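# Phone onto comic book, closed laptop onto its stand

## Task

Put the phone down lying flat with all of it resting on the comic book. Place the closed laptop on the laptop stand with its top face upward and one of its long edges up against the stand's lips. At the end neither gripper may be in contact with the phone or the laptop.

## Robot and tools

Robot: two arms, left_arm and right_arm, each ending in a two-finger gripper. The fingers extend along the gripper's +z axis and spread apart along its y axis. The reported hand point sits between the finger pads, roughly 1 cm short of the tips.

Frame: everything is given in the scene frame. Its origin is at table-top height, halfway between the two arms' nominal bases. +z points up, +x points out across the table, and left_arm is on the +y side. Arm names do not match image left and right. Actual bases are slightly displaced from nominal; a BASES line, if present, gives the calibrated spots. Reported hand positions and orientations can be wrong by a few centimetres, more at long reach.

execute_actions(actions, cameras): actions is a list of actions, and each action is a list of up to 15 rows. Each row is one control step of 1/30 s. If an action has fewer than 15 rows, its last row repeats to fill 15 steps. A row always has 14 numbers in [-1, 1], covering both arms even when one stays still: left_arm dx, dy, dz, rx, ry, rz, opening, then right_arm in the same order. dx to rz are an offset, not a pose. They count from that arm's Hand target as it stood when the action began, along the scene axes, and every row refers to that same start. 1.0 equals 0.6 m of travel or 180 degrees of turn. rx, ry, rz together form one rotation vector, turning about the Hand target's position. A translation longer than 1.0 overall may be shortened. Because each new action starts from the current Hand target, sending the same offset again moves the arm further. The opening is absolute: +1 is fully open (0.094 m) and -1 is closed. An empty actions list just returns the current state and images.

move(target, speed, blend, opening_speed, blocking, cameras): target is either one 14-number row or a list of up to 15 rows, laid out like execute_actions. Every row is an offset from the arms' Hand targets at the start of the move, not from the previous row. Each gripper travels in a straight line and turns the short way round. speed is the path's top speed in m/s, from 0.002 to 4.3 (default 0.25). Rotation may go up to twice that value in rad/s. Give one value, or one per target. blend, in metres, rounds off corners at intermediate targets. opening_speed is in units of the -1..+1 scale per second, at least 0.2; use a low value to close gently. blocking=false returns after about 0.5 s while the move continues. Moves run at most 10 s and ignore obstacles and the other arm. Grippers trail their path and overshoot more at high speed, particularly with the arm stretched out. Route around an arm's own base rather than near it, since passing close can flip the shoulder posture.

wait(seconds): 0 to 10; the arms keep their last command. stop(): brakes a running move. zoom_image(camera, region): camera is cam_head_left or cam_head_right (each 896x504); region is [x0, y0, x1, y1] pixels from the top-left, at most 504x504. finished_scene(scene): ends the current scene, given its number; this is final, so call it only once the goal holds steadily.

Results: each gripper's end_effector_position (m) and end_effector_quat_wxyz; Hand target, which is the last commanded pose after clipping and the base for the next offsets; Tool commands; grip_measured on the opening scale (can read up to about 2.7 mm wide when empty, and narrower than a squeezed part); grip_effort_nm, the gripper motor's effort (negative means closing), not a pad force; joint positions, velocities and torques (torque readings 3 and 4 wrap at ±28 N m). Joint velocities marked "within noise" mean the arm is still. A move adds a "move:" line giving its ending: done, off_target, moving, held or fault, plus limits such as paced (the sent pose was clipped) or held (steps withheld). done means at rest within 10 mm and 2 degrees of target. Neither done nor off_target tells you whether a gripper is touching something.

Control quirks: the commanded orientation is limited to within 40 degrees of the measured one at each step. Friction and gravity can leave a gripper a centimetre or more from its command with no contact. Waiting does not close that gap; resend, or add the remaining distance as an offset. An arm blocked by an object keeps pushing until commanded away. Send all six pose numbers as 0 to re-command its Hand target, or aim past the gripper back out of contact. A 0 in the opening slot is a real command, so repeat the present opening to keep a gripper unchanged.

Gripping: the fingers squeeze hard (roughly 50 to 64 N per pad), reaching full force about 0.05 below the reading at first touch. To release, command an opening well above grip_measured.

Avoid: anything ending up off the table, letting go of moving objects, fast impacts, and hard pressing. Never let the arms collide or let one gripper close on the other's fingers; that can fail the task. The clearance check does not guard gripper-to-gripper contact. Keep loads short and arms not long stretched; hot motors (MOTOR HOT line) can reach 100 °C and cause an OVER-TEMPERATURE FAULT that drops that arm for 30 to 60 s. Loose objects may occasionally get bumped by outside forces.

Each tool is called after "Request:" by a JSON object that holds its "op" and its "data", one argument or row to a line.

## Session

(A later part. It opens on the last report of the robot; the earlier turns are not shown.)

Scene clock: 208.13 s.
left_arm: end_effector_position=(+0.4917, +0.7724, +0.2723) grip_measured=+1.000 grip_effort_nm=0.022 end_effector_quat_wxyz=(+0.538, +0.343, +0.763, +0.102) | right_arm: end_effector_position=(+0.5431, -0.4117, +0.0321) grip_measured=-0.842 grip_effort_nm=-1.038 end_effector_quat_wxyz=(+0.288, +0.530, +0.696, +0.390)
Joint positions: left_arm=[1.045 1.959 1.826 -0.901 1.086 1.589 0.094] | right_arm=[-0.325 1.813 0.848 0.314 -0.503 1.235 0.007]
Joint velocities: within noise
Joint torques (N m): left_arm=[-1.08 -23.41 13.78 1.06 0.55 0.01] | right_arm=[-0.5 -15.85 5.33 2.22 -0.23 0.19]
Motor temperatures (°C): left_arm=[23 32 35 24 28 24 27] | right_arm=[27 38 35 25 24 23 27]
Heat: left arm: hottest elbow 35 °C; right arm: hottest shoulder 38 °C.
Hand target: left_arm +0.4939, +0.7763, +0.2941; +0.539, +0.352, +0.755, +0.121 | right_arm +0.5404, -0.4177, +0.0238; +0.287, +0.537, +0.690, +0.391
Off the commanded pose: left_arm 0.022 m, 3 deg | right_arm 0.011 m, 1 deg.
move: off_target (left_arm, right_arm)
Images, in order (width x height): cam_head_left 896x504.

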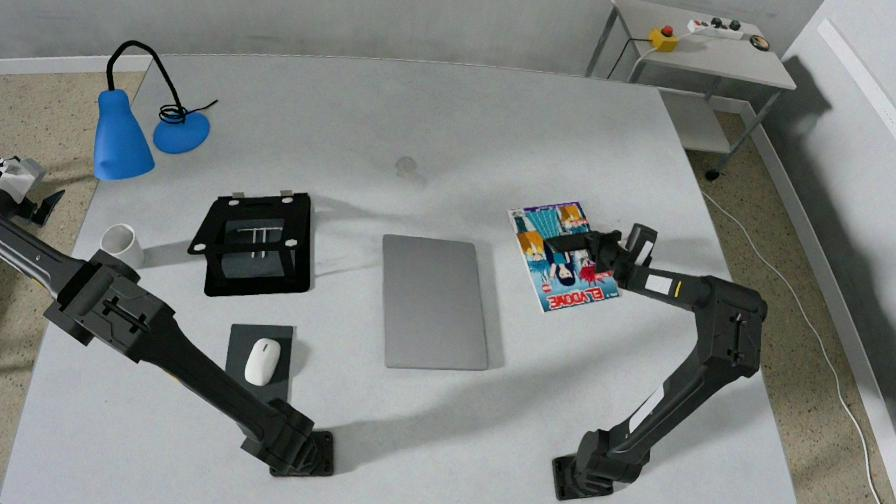

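Request:
{"op": "move", "data": {
  "target": [0,0,0,0,0,0,1, 0,0,0.006,0,0,0,-0.6],
  "opening_speed": 0.25,
  "cameras": ["cam_head_left"]
}}

Request:
{"op": "zoom_image", "data": {
  "camera": "cam_head_left",
  "region": [500, 200, 620, 290]
}}

Request:
{"op": "move", "data": {
  "target": [0,0,0,0,0,0,1, -0.097,-0.023,0,0,0,0,-0.6],
  "speed": 0.05,
  "cameras": ["cam_head_left"]
}}

Request:
{"op": "zoom_image", "data": {
  "camera": "cam_head_left",
  "region": [500, 200, 620, 290]
}}

Scene clock: 213.73 s.
left_arm: end_effector_position=(+0.4917, +0.7724, +0.2723) grip_measured=+1.000 grip_effort_nm=0.022 end_effector_quat_wxyz=(+0.538, +0.343, +0.763, +0.102) | right_arm: end_effector_position=(+0.5430, -0.4115, +0.0320) grip_measured=-0.602 grip_effort_nm=0.066 end_effector_quat_wxyz=(+0.287, +0.531, +0.695, +0.391)
Joint positions: left_arm=[1.045 1.959 1.826 -0.901 1.086 1.589 0.094] | right_arm=[-0.325 1.813 0.848 0.315 -0.503 1.238 0.019]
Joint velocities: within noise
Joint torques (N m): left_arm=[-1.44 -23.36 13.67 0.88 0.53 -0.05] | right_arm=[-0.38 -16.44 5.46 1.84 -0.21 0.15]
Motor temperatures (°C): left_arm=[23 32 35 24 28 24 27] | right_arm=[27 37 35 25 24 23 27]
Heat: left arm: hottest elbow 35 °C; right arm: hottest shoulder 37 °C.
Hand target: left_arm +0.4939, +0.7763, +0.2941; +0.539, +0.352, +0.755, +0.121 | right_arm +0.5403, -0.4177, +0.0273; +0.287, +0.537, +0.690, +0.391
Off the commanded pose: left_arm 0.022 m, 3 deg | right_arm 0.008 m, 1 deg.
move: off_target (left_arm)
Images, in order (width x height): cam_head_left 896x504.

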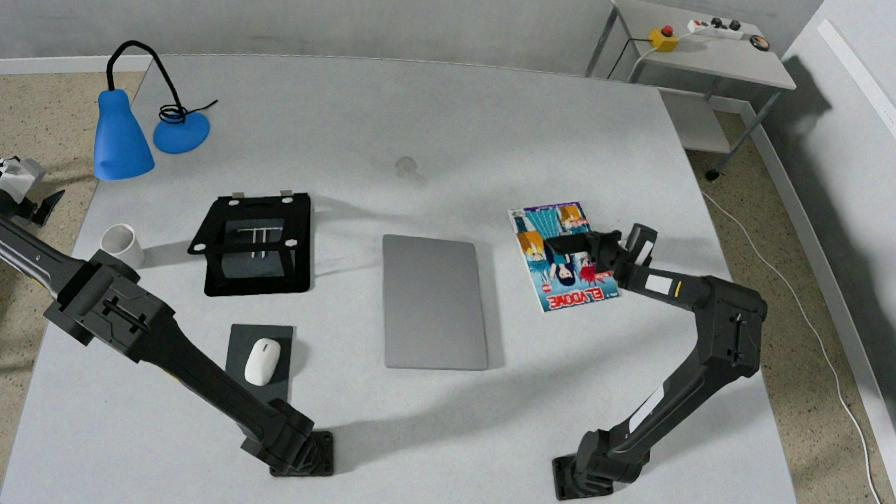

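Scaled by 4.200.

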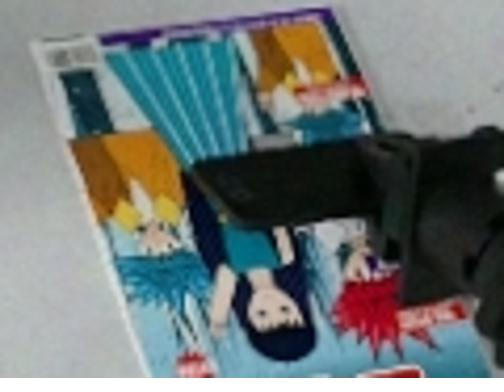

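Scene clock: 215.43 s.
left_arm: end_effector_position=(+0.4917, +0.7724, +0.2723) grip_measured=+1.000 grip_effort_nm=0.022 end_effector_quat_wxyz=(+0.538, +0.343, +0.763, +0.102) | right_arm: end_effector_position=(+0.4893, -0.4258, +0.0256) grip_measured=-0.601 grip_effort_nm=0.056 end_effector_quat_wxyz=(+0.281, +0.535, +0.693, +0.393)
Joint positions: left_arm=[1.045 1.959 1.826 -0.901 1.086 1.589 0.094] | right_arm=[-0.4 1.749 0.721 0.344 -0.567 1.196 0.019]
Joint velocities: within noise
Joint torques (N m): left_arm=[-1.26 -24.12 13.55 1.11 0.52 -0.05] | right_arm=[-0.67 -16.62 4.12 1.62 -0.18 0.02]
Motor temperatures (°C): left_arm=[23 32 35 24 28 24 27] | right_arm=[27 37 35 25 24 23 27]
Heat: left arm: hottest elbow 35 °C; right arm: hottest shoulder 37 °C.
Hand target: left_arm +0.4939, +0.7763, +0.2941; +0.539, +0.352, +0.755, +0.121 | right_arm +0.4822, -0.4316, +0.0275; +0.288, +0.537, +0.690, +0.391
Off the commanded pose: left_arm 0.022 m, 3 deg | right_arm 0.009 m, 1 deg.
move: off_target (left_arm)
Images, in order (width x height): cam_head_left 896x504.

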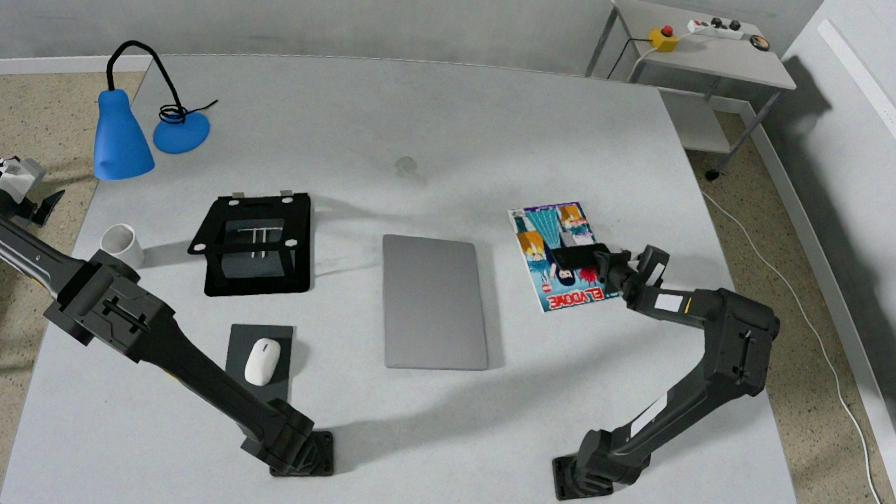

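Scaled by 4.200.

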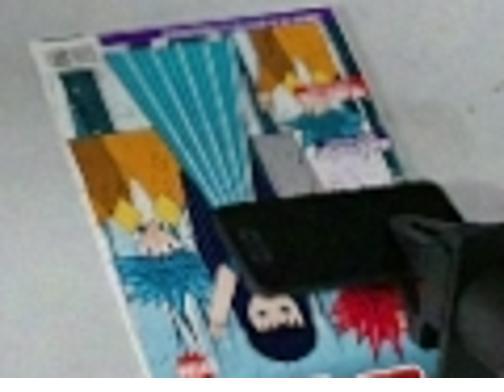

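Request:
{"op": "move", "data": {
  "target": [0,0,0,0,0,0,1, -0.05,-0.012,0.0,0,0,0,-0.6],
  "speed": 0.05
}}

Request:
{"op": "zoom_image", "data": {
  "camera": "cam_head_left",
  "region": [500, 200, 660, 320]
}}

Request:
{"op": "zoom_image", "data": {
  "camera": "cam_head_right",
  "region": [500, 200, 660, 320]
}}

Scene clock: 220.77 s.
left_arm: end_effector_position=(+0.4917, +0.7724, +0.2723) grip_measured=+1.000 grip_effort_nm=0.022 end_effector_quat_wxyz=(+0.538, +0.343, +0.763, +0.102) | right_arm: end_effector_position=(+0.4589, -0.4336, +0.0251) grip_measured=-0.601 grip_effort_nm=0.061 end_effector_quat_wxyz=(+0.280, +0.536, +0.693, +0.394)
Joint positions: left_arm=[1.045 1.959 1.826 -0.901 1.086 1.589 0.094] | right_arm=[-0.449 1.707 0.655 0.347 -0.605 1.159 0.019]
Joint velocities: within noise
Joint torques (N m): left_arm=[-1.26 -23.36 13.72 1.03 0.54 -0.02] | right_arm=[-0.62 -15.74 4.03 1.55 -0.16 0.04]
Motor temperatures (°C): left_arm=[23 32 35 24 28 24 27] | right_arm=[27 37 34 25 24 23 26]
Heat: left arm: hottest elbow 35 °C; right arm: hottest shoulder 37 °C.
Hand target: left_arm +0.4939, +0.7763, +0.2941; +0.539, +0.352, +0.755, +0.121 | right_arm +0.4522, -0.4387, +0.0273; +0.287, +0.537, +0.690, +0.391
Off the commanded pose: left_arm 0.022 m, 3 deg | right_arm 0.009 m, 1 deg.
move: off_target (left_arm)

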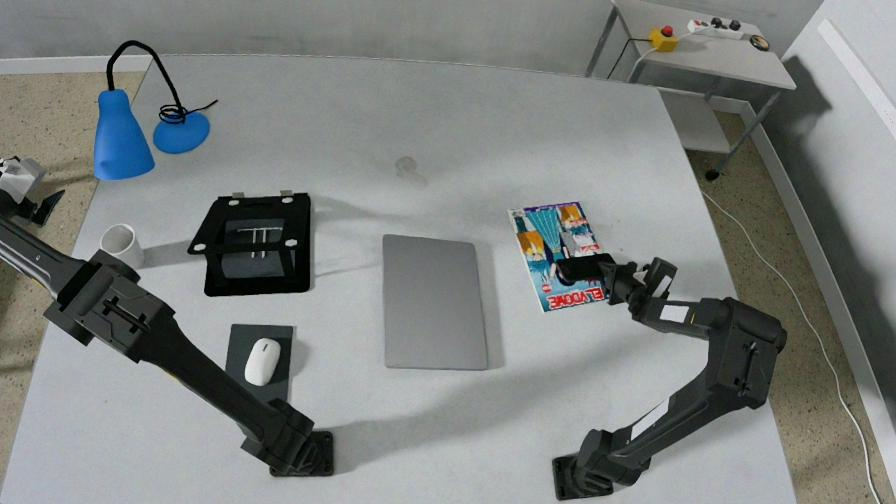

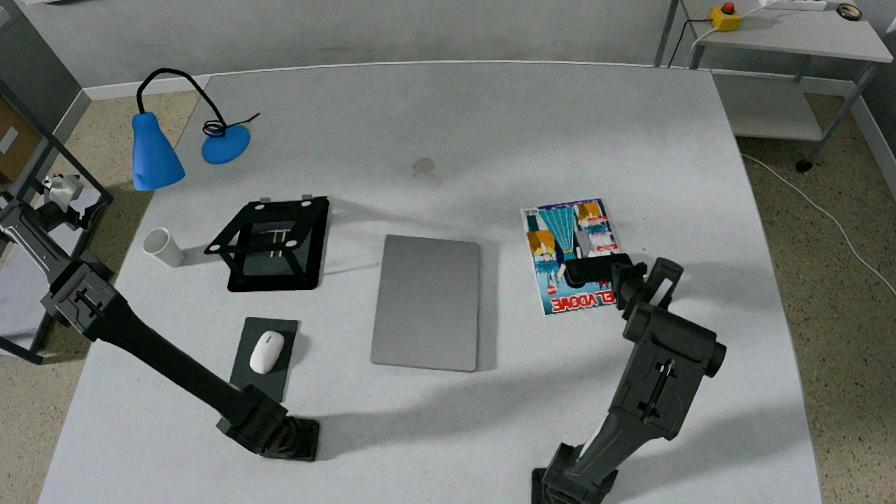

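Scaled by 3.150.

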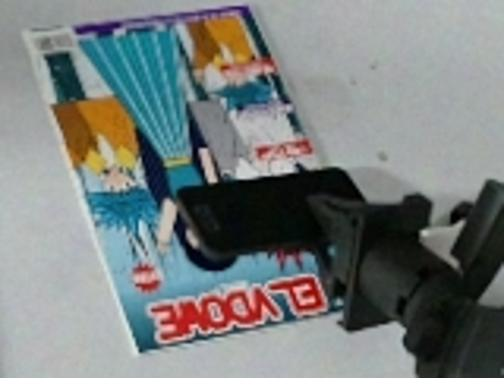

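Scaled by 3.150.

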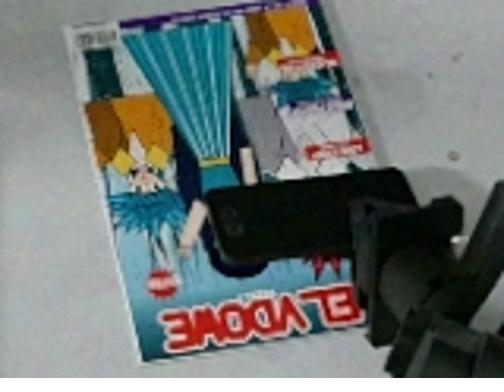

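Request:
{"op": "move", "data": {
  "target": [0,0,0,0,0,0,1, 0,0,0.012,0,0,0,-0.9],
  "opening_speed": 0.25,
  "speed": 0.05,
  "cameras": ["cam_head_left"]
}}

Request:
{"op": "move", "data": {
  "target": [0,0,0,0,0,0,1, 0,0,0.08,0,0,0,-0.9],
  "speed": 0.15
}}

Request:
{"op": "zoom_image", "data": {
  "camera": "cam_head_left",
  "region": [500, 200, 660, 320]
}}

Request:
{"op": "zoom_image", "data": {
  "camera": "cam_head_right",
  "region": [500, 200, 660, 320]
}}

Scene clock: 231.93 s.
left_arm: end_effector_position=(+0.4917, +0.7724, +0.2723) grip_measured=+1.000 grip_effort_nm=0.022 end_effector_quat_wxyz=(+0.538, +0.343, +0.763, +0.102) | right_arm: end_effector_position=(+0.4606, -0.4346, +0.0362) grip_measured=-0.840 grip_effort_nm=-1.018 end_effector_quat_wxyz=(+0.289, +0.530, +0.692, +0.396)
Joint positions: left_arm=[1.045 1.959 1.826 -0.901 1.086 1.589 0.094] | right_arm=[-0.45 1.683 0.655 0.344 -0.608 1.159 0.007]
Joint velocities: within noise
Joint torques (N m): left_arm=[-1.9 -23.12 13.81 1.2 0.5 -0.03] | right_arm=[-0.5 -15.33 4.41 0.83 -0.1 0.02]
Motor temperatures (°C): left_arm=[23 32 35 24 28 24 27] | right_arm=[27 36 33 25 24 23 26]
Heat: left arm: hottest elbow 35 °C; right arm: hottest shoulder 36 °C.
Hand target: left_arm +0.4939, +0.7763, +0.2941; +0.539, +0.352, +0.755, +0.121 | right_arm +0.4522, -0.4388, +0.0345; +0.287, +0.537, +0.690, +0.391
Off the commanded pose: left_arm 0.022 m, 3 deg | right_arm 0.010 m, 1 deg.
move: off_target (left_arm)
Images, in order (width x height): cam_head_left 896x504.

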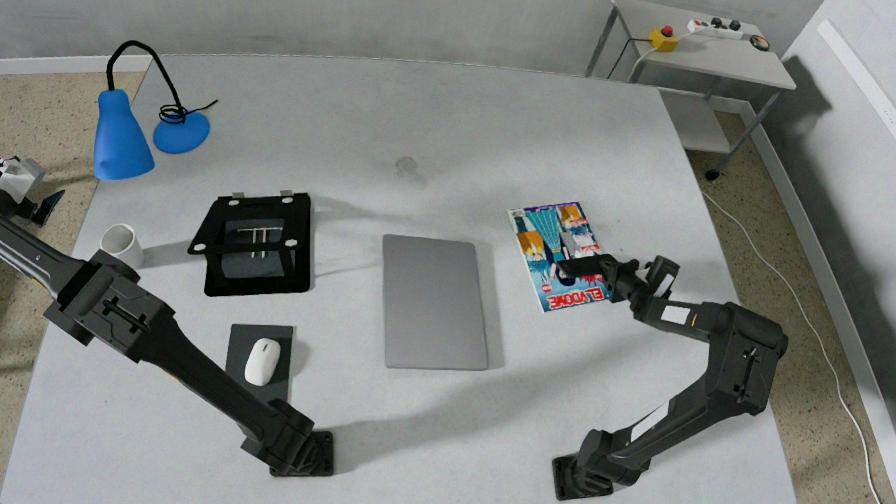

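Scene clock: 233.03 s.
left_arm: end_effector_position=(+0.4917, +0.7724, +0.2723) grip_measured=+1.000 grip_effort_nm=0.022 end_effector_quat_wxyz=(+0.538, +0.343, +0.763, +0.102) | right_arm: end_effector_position=(+0.4473, -0.4298, +0.0671) grip_measured=-0.842 grip_effort_nm=-1.038 end_effector_quat_wxyz=(+0.271, +0.541, +0.694, +0.389)
Joint positions: left_arm=[1.045 1.959 1.826 -0.901 1.086 1.589 0.094] | right_arm=[-0.452 1.554 0.655 0.168 -0.603 1.153 0.007]
Joint velocities: within noise
Joint torques (N m): left_arm=[-2.2 -23.36 13.76 1.02 0.52 -0.06] | right_arm=[-0.5 -15.21 7.13 1.11 -0.27 0.03]
Motor temperatures (°C): left_arm=[23 32 35 24 28 24 27] | right_arm=[27 36 33 25 24 23 26]
Heat: left arm: hottest elbow 35 °C; right arm: hottest shoulder 36 °C.
Hand target: left_arm +0.4939, +0.7763, +0.2941; +0.539, +0.352, +0.755, +0.121 | right_arm +0.4522, -0.4388, +0.0827; +0.287, +0.537, +0.690, +0.391
Off the commanded pose: left_arm 0.022 m, 3 deg | right_arm 0.018 m, 2 deg.
move: off_target (left_arm, right_arm)

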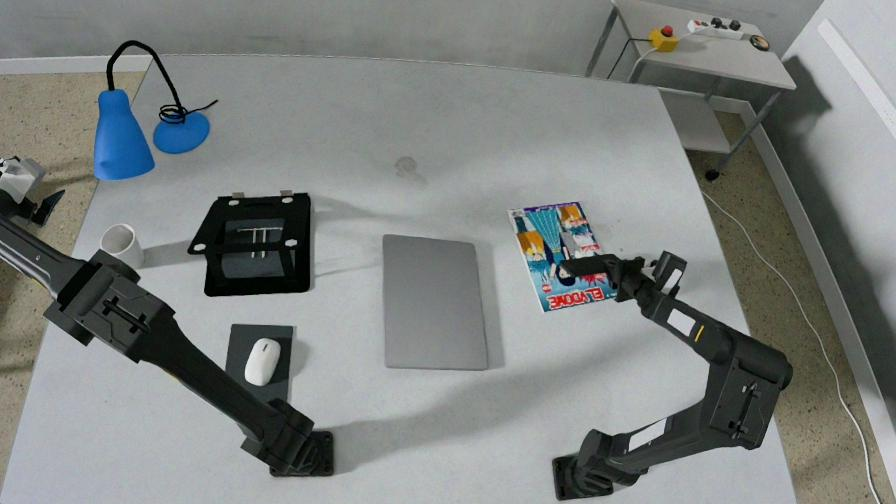

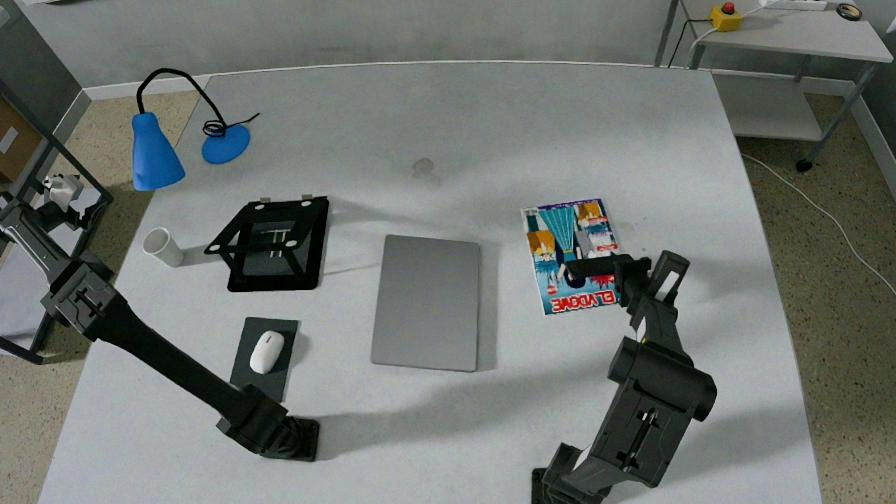

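Scaled by 3.150.

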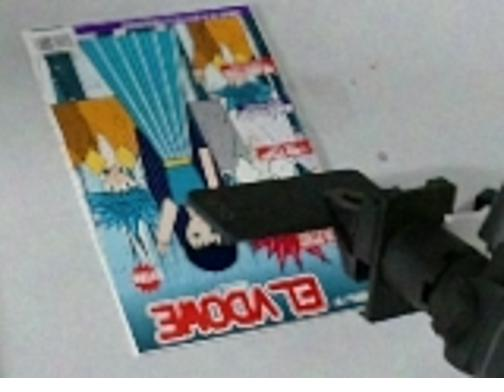

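Scaled by 3.150.

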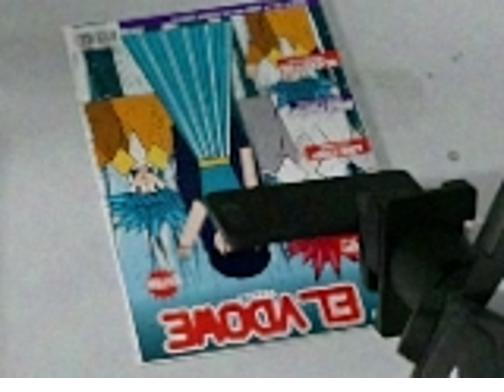

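Request:
{"op": "move", "data": {
  "target": [0,0,0,0,0,0,1, 0.122,0.068,-0.03,0,0,0,-0.9],
  "speed": 0.15
}}

Request:
{"op": "zoom_image", "data": {
  "camera": "cam_head_left",
  "region": [500, 200, 660, 320]
}}

Request:
{"op": "zoom_image", "data": {
  "camera": "cam_head_right",
  "region": [500, 200, 660, 320]
}}

Scene clock: 241.63 s.
left_arm: end_effector_position=(+0.4917, +0.7724, +0.2723) grip_measured=+1.000 grip_effort_nm=0.022 end_effector_quat_wxyz=(+0.538, +0.343, +0.763, +0.102) | right_arm: end_effector_position=(+0.4946, -0.3940, +0.0436) grip_measured=-0.842 grip_effort_nm=-1.043 end_effector_quat_wxyz=(+0.262, +0.552, +0.696, +0.376)
Joint positions: left_arm=[1.045 1.959 1.826 -0.901 1.086 1.589 0.094] | right_arm=[-0.315 1.673 0.731 0.23 -0.48 1.254 0.007]
Joint velocities: within noise
Joint torques (N m): left_arm=[-1.32 -22.48 13.76 1.14 0.5 0] | right_arm=[1.14 -14.1 10.26 2.14 -0.16 0.15]
Motor temperatures (°C): left_arm=[23 32 35 24 28 24 27] | right_arm=[27 36 34 25 24 23 27]
Heat: left arm: hottest elbow 35 °C; right arm: hottest shoulder 36 °C.
Hand target: left_arm +0.4939, +0.7763, +0.2941; +0.539, +0.352, +0.755, +0.121 | right_arm +0.5253, -0.3980, +0.0645; +0.287, +0.537, +0.690, +0.391
Off the commanded pose: left_arm 0.022 m, 3 deg | right_arm 0.038 m, 4 deg.
move: off_target (left_arm, right_arm)

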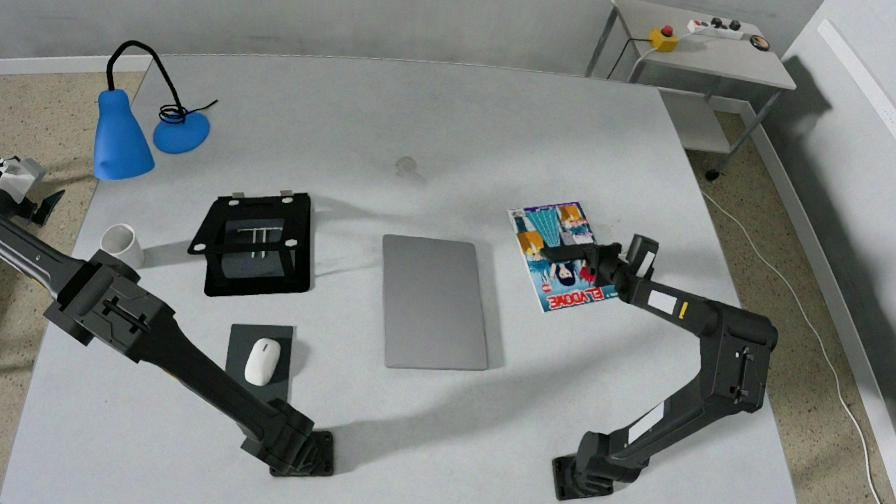

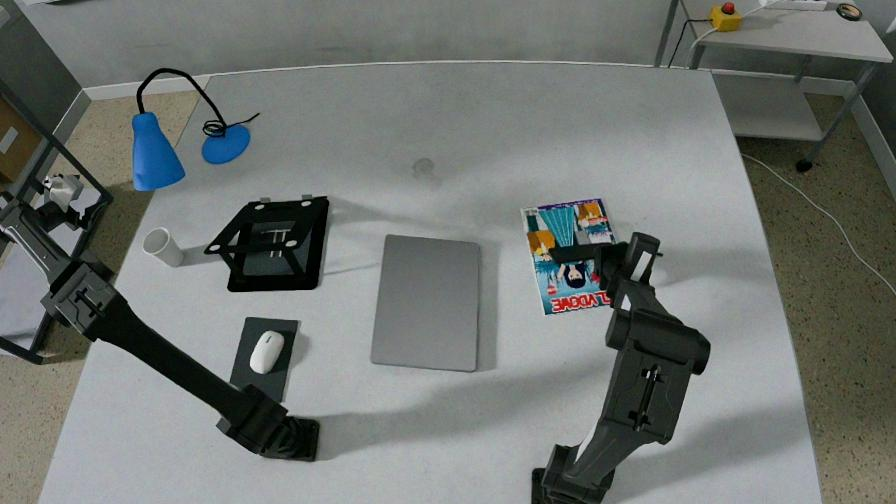

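Scaled by 3.150.

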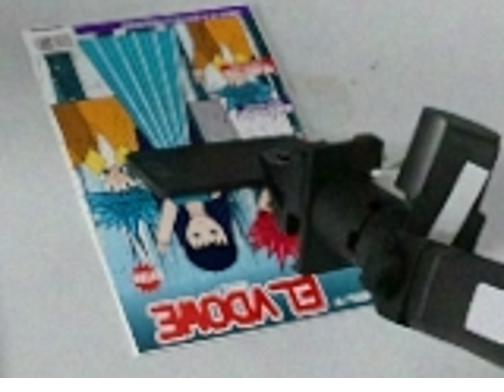

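Scaled by 3.150.

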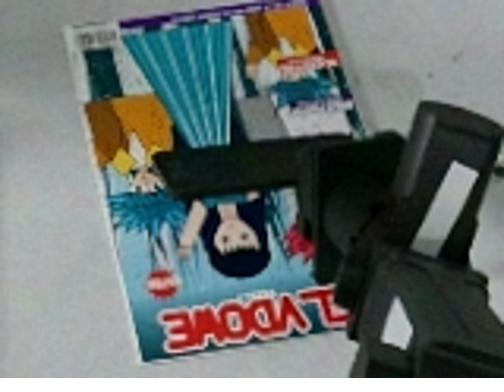

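Request:
{"op": "move", "data": {
  "target": [0,0,0,0,0,0,1, 0.025,-0.008,-0.02,0.0,-0.02,0,-0.9],
  "speed": 0.06,
  "cameras": ["cam_head_left"]
}}

Request:
{"op": "zoom_image", "data": {
  "camera": "cam_head_left",
  "region": [500, 200, 660, 320]
}}

Scene clock: 247.20 s.
left_arm: end_effector_position=(+0.4917, +0.7724, +0.2723) grip_measured=+1.000 grip_effort_nm=0.022 end_effector_quat_wxyz=(+0.538, +0.343, +0.763, +0.102) | right_arm: end_effector_position=(+0.5143, -0.3982, +0.0385) grip_measured=-0.842 grip_effort_nm=-1.038 end_effector_quat_wxyz=(+0.289, +0.537, +0.686, +0.397)
Joint positions: left_arm=[1.045 1.959 1.826 -0.901 1.086 1.589 0.094] | right_arm=[-0.315 1.745 0.749 0.366 -0.493 1.272 0.007]
Joint velocities: within noise
Joint torques (N m): left_arm=[-2.14 -23.18 13.56 1.17 0.48 -0.01] | right_arm=[0.85 -13.86 9.52 2 -0.17 0.16]
Motor temperatures (°C): left_arm=[23 32 36 24 28 24 27] | right_arm=[27 36 34 25 24 23 27]
Heat: left arm: hottest elbow 36 °C; right arm: hottest shoulder 36 °C.
Hand target: left_arm +0.4939, +0.7763, +0.2941; +0.539, +0.352, +0.755, +0.121 | right_arm +0.5403, -0.4028, +0.0525; +0.309, +0.524, +0.681, +0.408
Off the commanded pose: left_arm 0.022 m, 3 deg | right_arm 0.030 m, 3 deg.
move: off_target (left_arm, right_arm)
Images, in order (width x height): cam_head_left 896x504.

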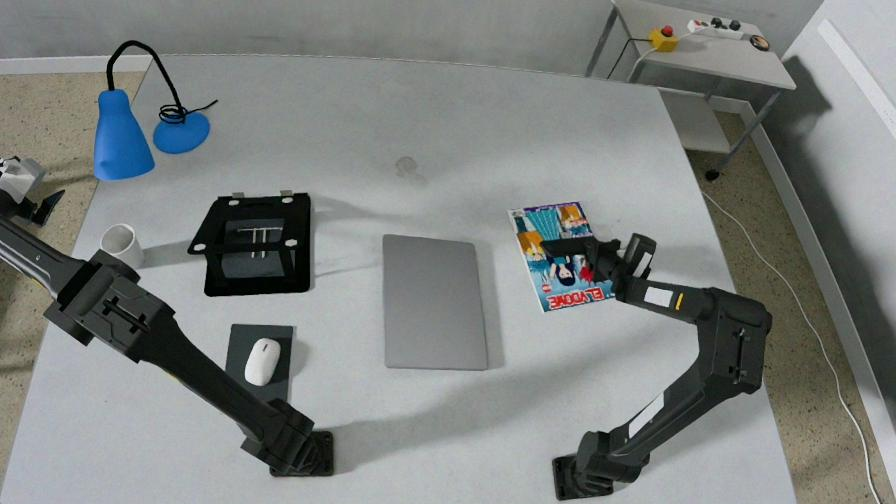

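Scaled by 3.150.

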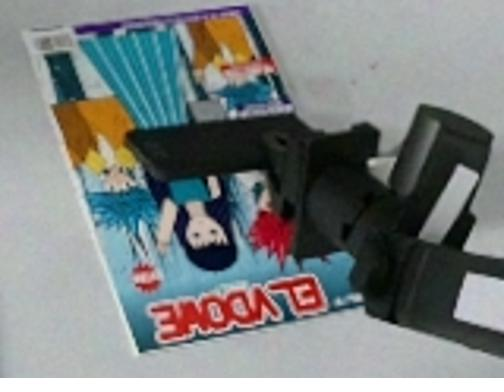

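Request:
{"op": "move", "data": {
  "target": [0,0,0,0,0,0,1, 0.0,-0.006,-0.022,0.0,0,0,-0.9],
  "speed": 0.04,
  "cameras": ["cam_head_left"]
}}

Request:
{"op": "zoom_image", "data": {
  "camera": "cam_head_left",
  "region": [500, 200, 660, 320]
}}

Request:
{"op": "move", "data": {
  "target": [0,0,0,0,0,0,1, 0.0,0,-0.015,0.0,0,0,-0.9],
  "speed": 0.04,
  "cameras": ["cam_head_left"]
}}

Request:
{"op": "zoom_image", "data": {
  "camera": "cam_head_left",
  "region": [500, 200, 660, 320]
}}

Scene clock: 251.73 s.
left_arm: end_effector_position=(+0.4918, +0.7724, +0.2720) grip_measured=+1.000 grip_effort_nm=0.022 end_effector_quat_wxyz=(+0.538, +0.343, +0.763, +0.102) | right_arm: end_effector_position=(+0.5215, -0.3988, +0.0368) grip_measured=-0.842 grip_effort_nm=-1.038 end_effector_quat_wxyz=(+0.297, +0.529, +0.685, +0.404)
Joint positions: left_arm=[1.045 1.959 1.826 -0.901 1.086 1.589 0.094] | right_arm=[-0.315 1.771 0.76 0.409 -0.504 1.274 0.007]
Joint velocities: within noise
Joint torques (N m): left_arm=[-2.2 -23.53 13.93 1.2 0.53 0] | right_arm=[0.26 -13.57 8.79 1.85 -0.03 0.1]
Motor temperatures (°C): left_arm=[23 32 36 24 28 24 27] | right_arm=[27 36 35 25 24 23 27]
Heat: left arm: hottest elbow 36 °C; right arm: hottest shoulder 36 °C.
Hand target: left_arm +0.4939, +0.7763, +0.2941; +0.539, +0.352, +0.755, +0.121 | right_arm +0.5404, -0.4064, +0.0394; +0.309, +0.524, +0.681, +0.408
Off the commanded pose: left_arm 0.023 m, 3 deg | right_arm 0.020 m, 2 deg.
move: off_target (left_arm, right_arm)
Images, in order (width x height): cam_head_left 896x504.

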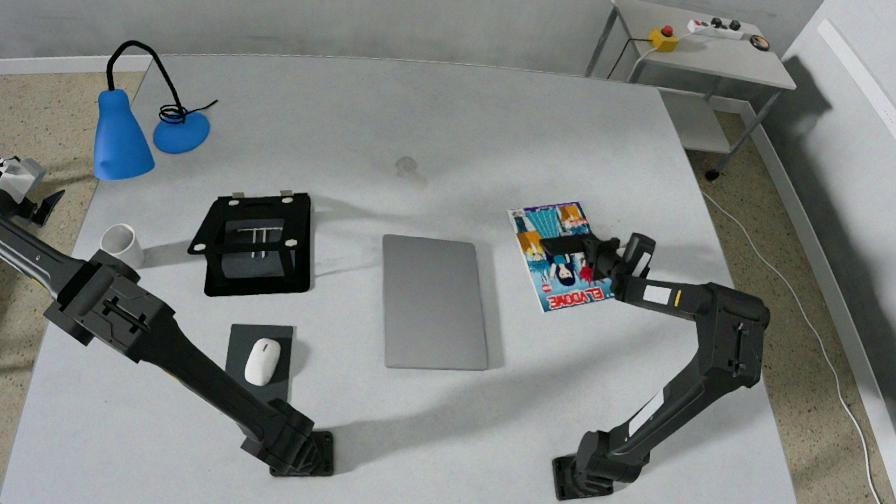

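Scaled by 3.150.

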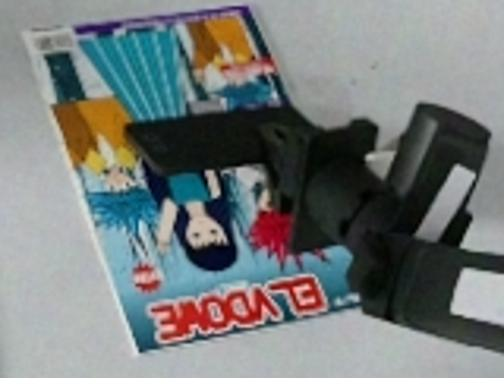

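Scene clock: 252.63 s.
left_arm: end_effector_position=(+0.4917, +0.7724, +0.2723) grip_measured=+1.000 grip_effort_nm=0.022 end_effector_quat_wxyz=(+0.538, +0.343, +0.763, +0.102) | right_arm: end_effector_position=(+0.5255, -0.3996, +0.0353) grip_measured=-0.842 grip_effort_nm=-1.038 end_effector_quat_wxyz=(+0.303, +0.525, +0.682, +0.409)
Joint positions: left_arm=[1.045 1.959 1.826 -0.901 1.086 1.589 0.094] | right_arm=[-0.315 1.789 0.764 0.441 -0.507 1.279 0.007]
Joint velocities: within noise
Joint torques (N m): left_arm=[-0.97 -23.88 13.94 1.11 0.53 -0.01] | right_arm=[0.32 -13.22 8.29 1.7 0.1 0.07]
Motor temperatures (°C): left_arm=[23 32 36 24 28 24 27] | right_arm=[27 36 35 25 24 23 27]
Heat: left arm: hottest elbow 36 °C; right arm: hottest shoulder 36 °C.
Hand target: left_arm +0.4939, +0.7763, +0.2941; +0.539, +0.352, +0.755, +0.121 | right_arm +0.5403, -0.4064, +0.0302; +0.309, +0.524, +0.681, +0.408
Off the commanded pose: left_arm 0.022 m, 3 deg | right_arm 0.017 m, 1 deg.
move: off_target (left_arm, right_arm)
Images, in order (width x height): cam_head_left 896x504.

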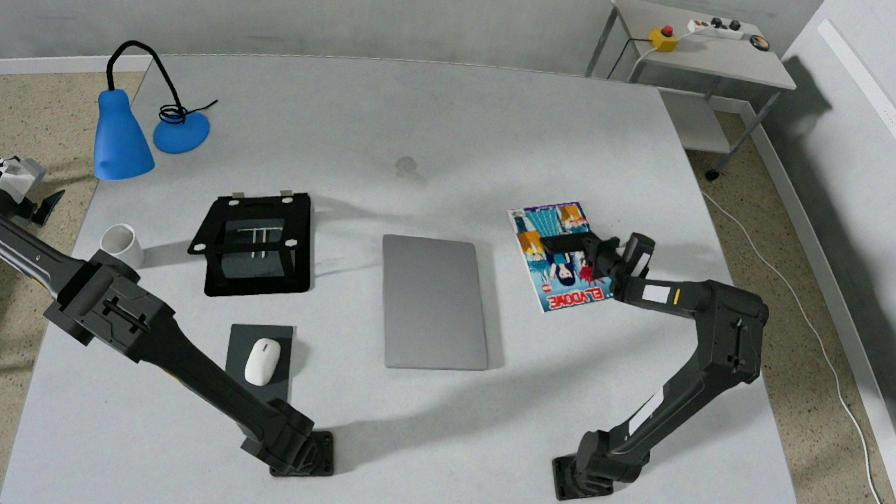

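Scaled by 3.150.

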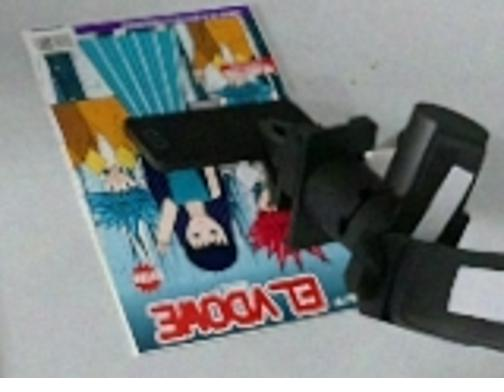

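Request:
{"op": "move", "data": {
  "target": [0,0,0,0,0,0,1, 0.0,0,-0.012,0.007,-0.028,0,-0.9],
  "speed": 0.04,
  "cameras": ["cam_head_left"]
}}

Request:
{"op": "zoom_image", "data": {
  "camera": "cam_head_left",
  "region": [500, 200, 660, 320]
}}

Scene clock: 256.00 s.
left_arm: end_effector_position=(+0.4917, +0.7724, +0.2723) grip_measured=+1.000 grip_effort_nm=0.022 end_effector_quat_wxyz=(+0.538, +0.343, +0.763, +0.102) | right_arm: end_effector_position=(+0.5377, -0.3992, +0.0325) grip_measured=-0.842 grip_effort_nm=-1.033 end_effector_quat_wxyz=(+0.330, +0.505, +0.664, +0.441)
Joint positions: left_arm=[1.045 1.959 1.826 -0.901 1.086 1.589 0.094] | right_arm=[-0.315 1.861 0.764 0.622 -0.534 1.321 0.007]
Joint velocities: within noise
Joint torques (N m): left_arm=[-1.44 -23.71 13.65 1.17 0.53 0] | right_arm=[-0.21 -14.51 5.81 2.06 -0.02 0.08]
Motor temperatures (°C): left_arm=[23 32 36 24 28 24 27] | right_arm=[27 36 35 25 24 23 27]
Heat: left arm: hottest elbow 36 °C; right arm: hottest shoulder 36 °C.
Hand target: left_arm +0.4939, +0.7763, +0.2941; +0.539, +0.352, +0.755, +0.121 | right_arm +0.5403, -0.4064, +0.0230; +0.333, +0.509, +0.662, +0.438
Off the commanded pose: left_arm 0.022 m, 3 deg | right_arm 0.012 m, 1 deg.
move: off_target (left_arm, right_arm)
Images, in order (width x height): cam_head_left 896x504.

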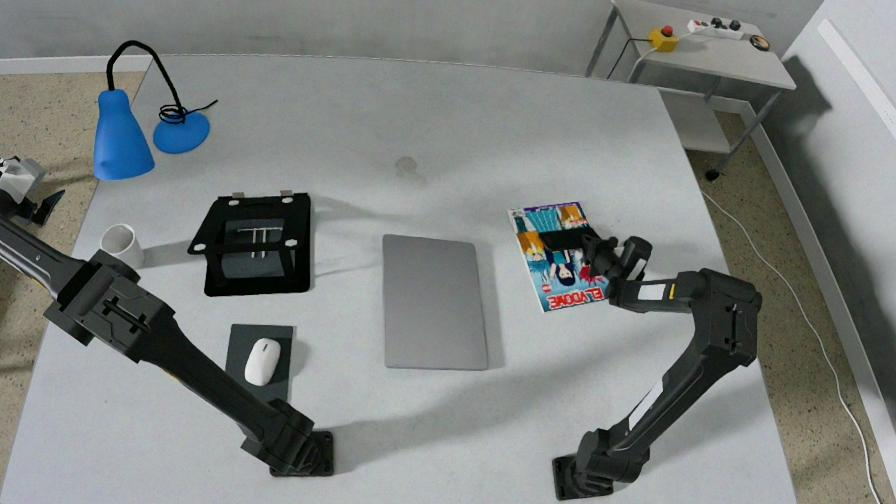

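Scaled by 3.150.

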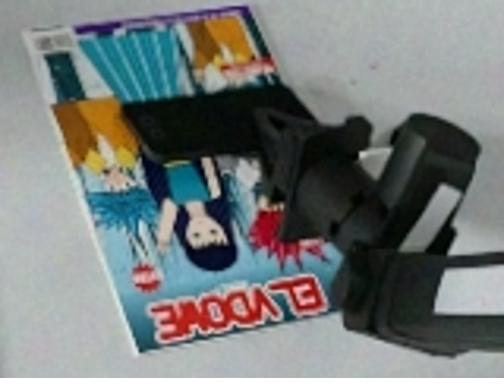

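Request:
{"op": "move", "data": {
  "target": [0,0,0,0,0,0,1, 0,0,0.005,0,0,0,-0.5],
  "opening_speed": 0.3,
  "cameras": ["cam_head_left"]
}}

Request:
{"op": "zoom_image", "data": {
  "camera": "cam_head_left",
  "region": [500, 200, 660, 320]
}}

Request:
{"op": "move", "data": {
  "target": [0,0,0,0,0,0,1, -0.13,-0.037,0.05,0,0,0,-0.5],
  "speed": 0.6
}}

Request:
{"op": "zoom_image", "data": {
  "camera": "cam_head_left",
  "region": [500, 200, 660, 320]
}}

Request:
{"op": "zoom_image", "data": {
  "camera": "cam_head_right",
  "region": [500, 200, 660, 320]
}}

Scene clock: 268.40 s.
left_arm: end_effector_position=(+0.4917, +0.7724, +0.2723) grip_measured=+1.000 grip_effort_nm=0.022 end_effector_quat_wxyz=(+0.538, +0.343, +0.763, +0.102) | right_arm: end_effector_position=(+0.5375, -0.3993, +0.0311) grip_measured=-0.502 grip_effort_nm=0.061 end_effector_quat_wxyz=(+0.330, +0.506, +0.665, +0.440)
Joint positions: left_arm=[1.045 1.959 1.826 -0.901 1.086 1.589 0.094] | right_arm=[-0.315 1.863 0.764 0.623 -0.533 1.321 0.023]
Joint velocities: within noise
Joint torques (N m): left_arm=[-1.49 -22.77 13.71 1.13 0.52 -0.05] | right_arm=[-0.32 -15.33 5.79 1.74 -0.06 0.07]
Motor temperatures (°C): left_arm=[23 32 36 24 28 24 27] | right_arm=[27 35 34 25 24 23 27]
Heat: left arm: hottest elbow 36 °C; right arm: hottest shoulder 35 °C.
Hand target: left_arm +0.4939, +0.7763, +0.2941; +0.539, +0.352, +0.755, +0.121 | right_arm +0.5403, -0.4063, +0.0261; +0.333, +0.509, +0.662, +0.438
Off the commanded pose: left_arm 0.022 m, 3 deg | right_arm 0.009 m, 1 deg.
move: off_target (left_arm)
Images, in order (width x height): cam_head_left 896x504.

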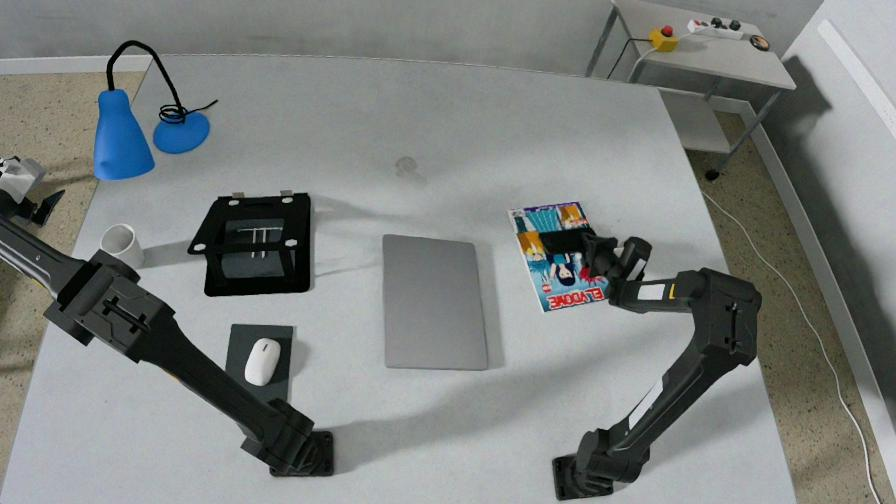

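Scaled by 3.150.

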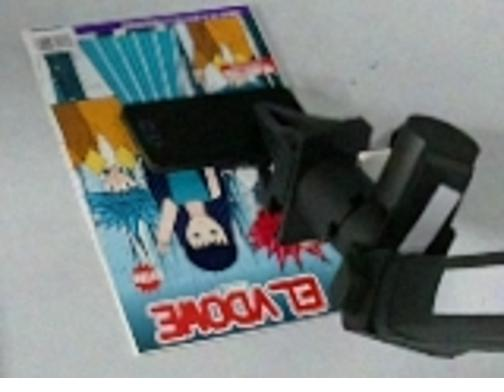

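Scene clock: 269.63 s.
left_arm: end_effector_position=(+0.4917, +0.7724, +0.2723) grip_measured=+1.000 grip_effort_nm=0.022 end_effector_quat_wxyz=(+0.538, +0.343, +0.763, +0.102) | right_arm: end_effector_position=(+0.4669, -0.4262, +0.0510) grip_measured=-0.501 grip_effort_nm=0.056 end_effector_quat_wxyz=(+0.328, +0.511, +0.662, +0.439)
Joint positions: left_arm=[1.045 1.959 1.826 -0.901 1.086 1.589 0.094] | right_arm=[-0.437 1.707 0.609 0.58 -0.635 1.259 0.023]
Joint velocities: within noise
Joint torques (N m): left_arm=[-1.61 -23.94 13.68 1.07 0.5 -0.01] | right_arm=[-0.15 -16.03 4.18 1.17 -0.27 0.02]
Motor temperatures (°C): left_arm=[23 32 36 24 28 24 27] | right_arm=[27 35 34 25 24 23 27]
Heat: left arm: hottest elbow 36 °C; right arm: hottest shoulder 35 °C.
Hand target: left_arm +0.4939, +0.7763, +0.2941; +0.539, +0.352, +0.755, +0.121 | right_arm +0.4624, -0.4285, +0.0562; +0.333, +0.509, +0.662, +0.438
Off the commanded pose: left_arm 0.022 m, 3 deg | right_arm 0.007 m, 1 deg.
move: off_target (left_arm)

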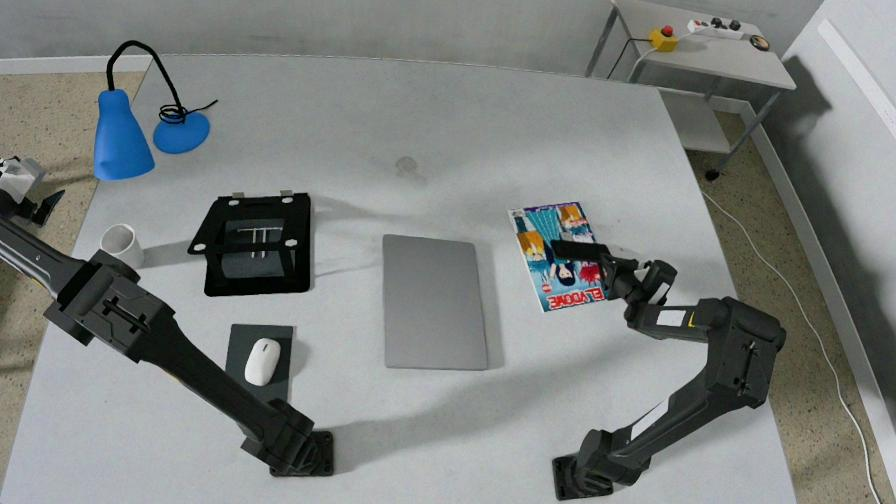

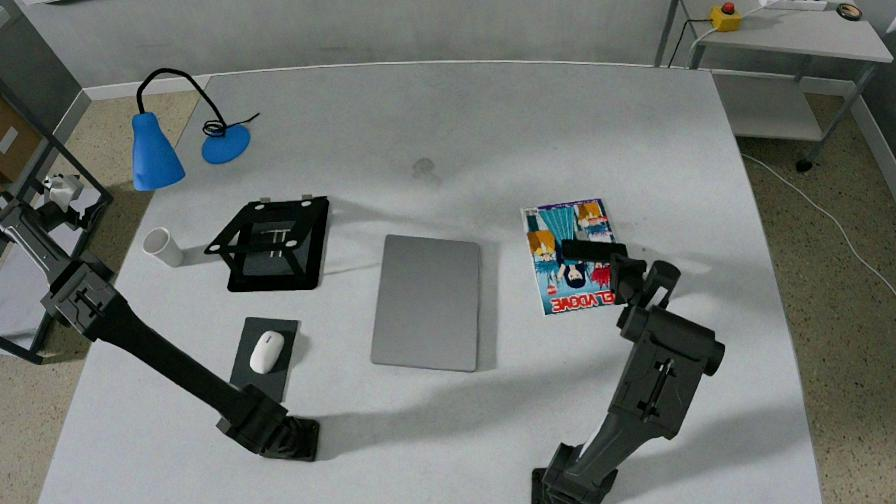

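Scaled by 3.150.

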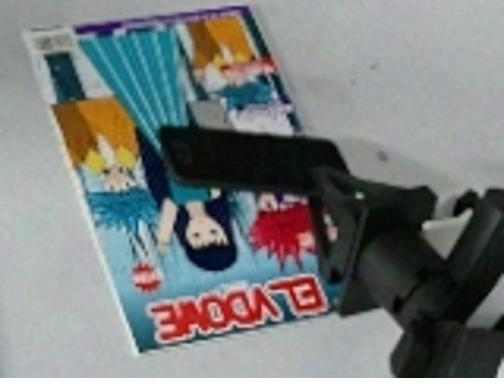

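Scaled by 3.150.

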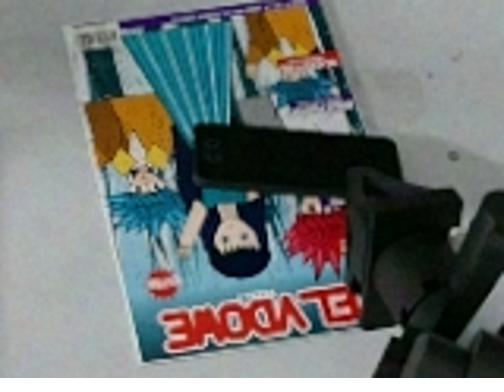

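Request:
{"op": "move", "data": {
  "target": [0,0,0,0,0,0,1, -0.11,-0.05,0.04,0,0,0,-0.5],
  "speed": 0.6
}}

Request:
{"op": "zoom_image", "data": {
  "camera": "cam_head_left",
  "region": [500, 200, 660, 320]
}}

Request:
{"op": "zoom_image", "data": {
  "camera": "cam_head_right",
  "region": [500, 200, 660, 320]
}}

Scene clock: 273.87 s.
left_arm: end_effector_position=(+0.4917, +0.7724, +0.2723) grip_measured=+1.000 grip_effort_nm=0.022 end_effector_quat_wxyz=(+0.538, +0.343, +0.763, +0.102) | right_arm: end_effector_position=(+0.4025, -0.4578, +0.0801) grip_measured=-0.501 grip_effort_nm=0.061 end_effector_quat_wxyz=(+0.333, +0.507, +0.662, +0.440)
Joint positions: left_arm=[1.045 1.959 1.826 -0.901 1.086 1.589 0.094] | right_arm=[-0.604 1.527 0.516 0.429 -0.779 1.143 0.023]
Joint velocities: within noise
Joint torques (N m): left_arm=[-1.44 -24.23 13.71 1.06 0.49 -0.05] | right_arm=[-0.09 -12.98 4.7 0.95 -0.27 0.07]
Motor temperatures (°C): left_arm=[23 32 36 24 28 24 27] | right_arm=[27 35 33 25 24 23 27]
Heat: left arm: hottest elbow 36 °C; right arm: hottest shoulder 35 °C.
Hand target: left_arm +0.4939, +0.7763, +0.2941; +0.539, +0.352, +0.755, +0.121 | right_arm +0.3963, -0.4585, +0.0801; +0.333, +0.509, +0.662, +0.438
Off the commanded pose: left_arm 0.022 m, 3 deg | right_arm 0.006 m, 0 deg.
move: off_target (left_arm)

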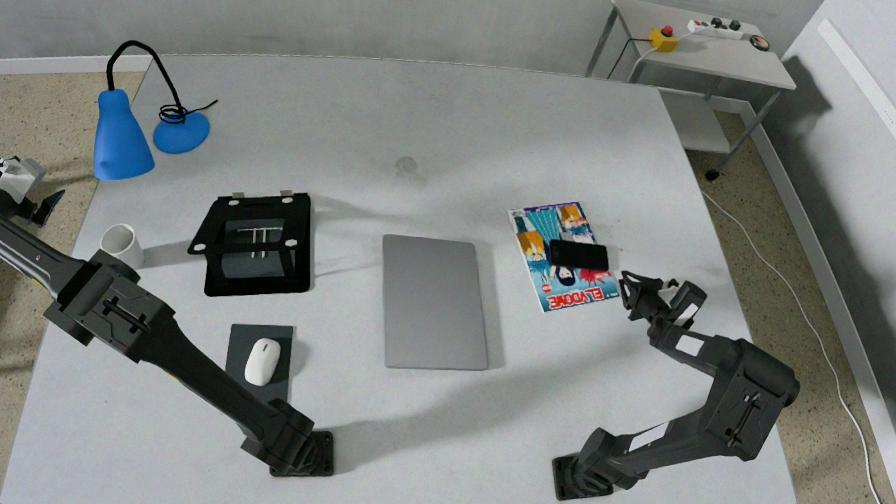

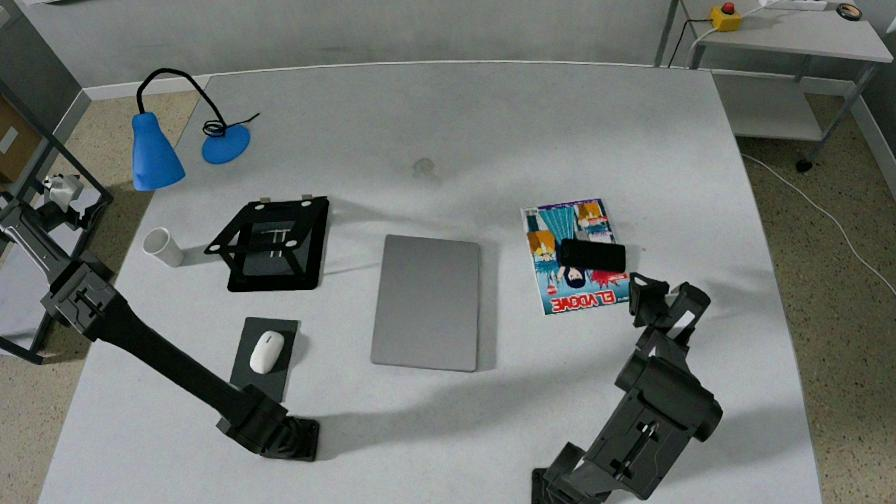

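Scaled by 3.150.

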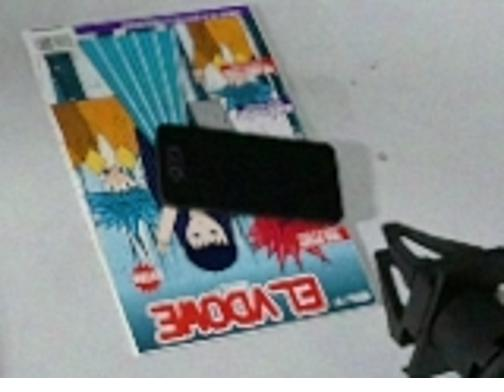

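Scaled by 3.150.

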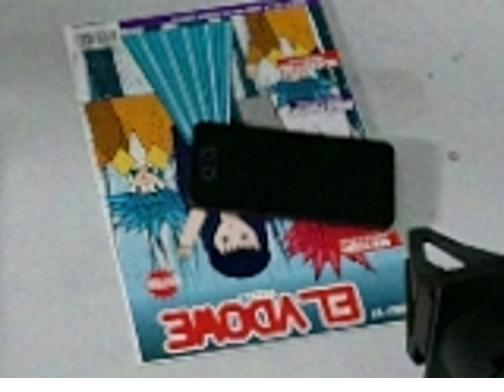

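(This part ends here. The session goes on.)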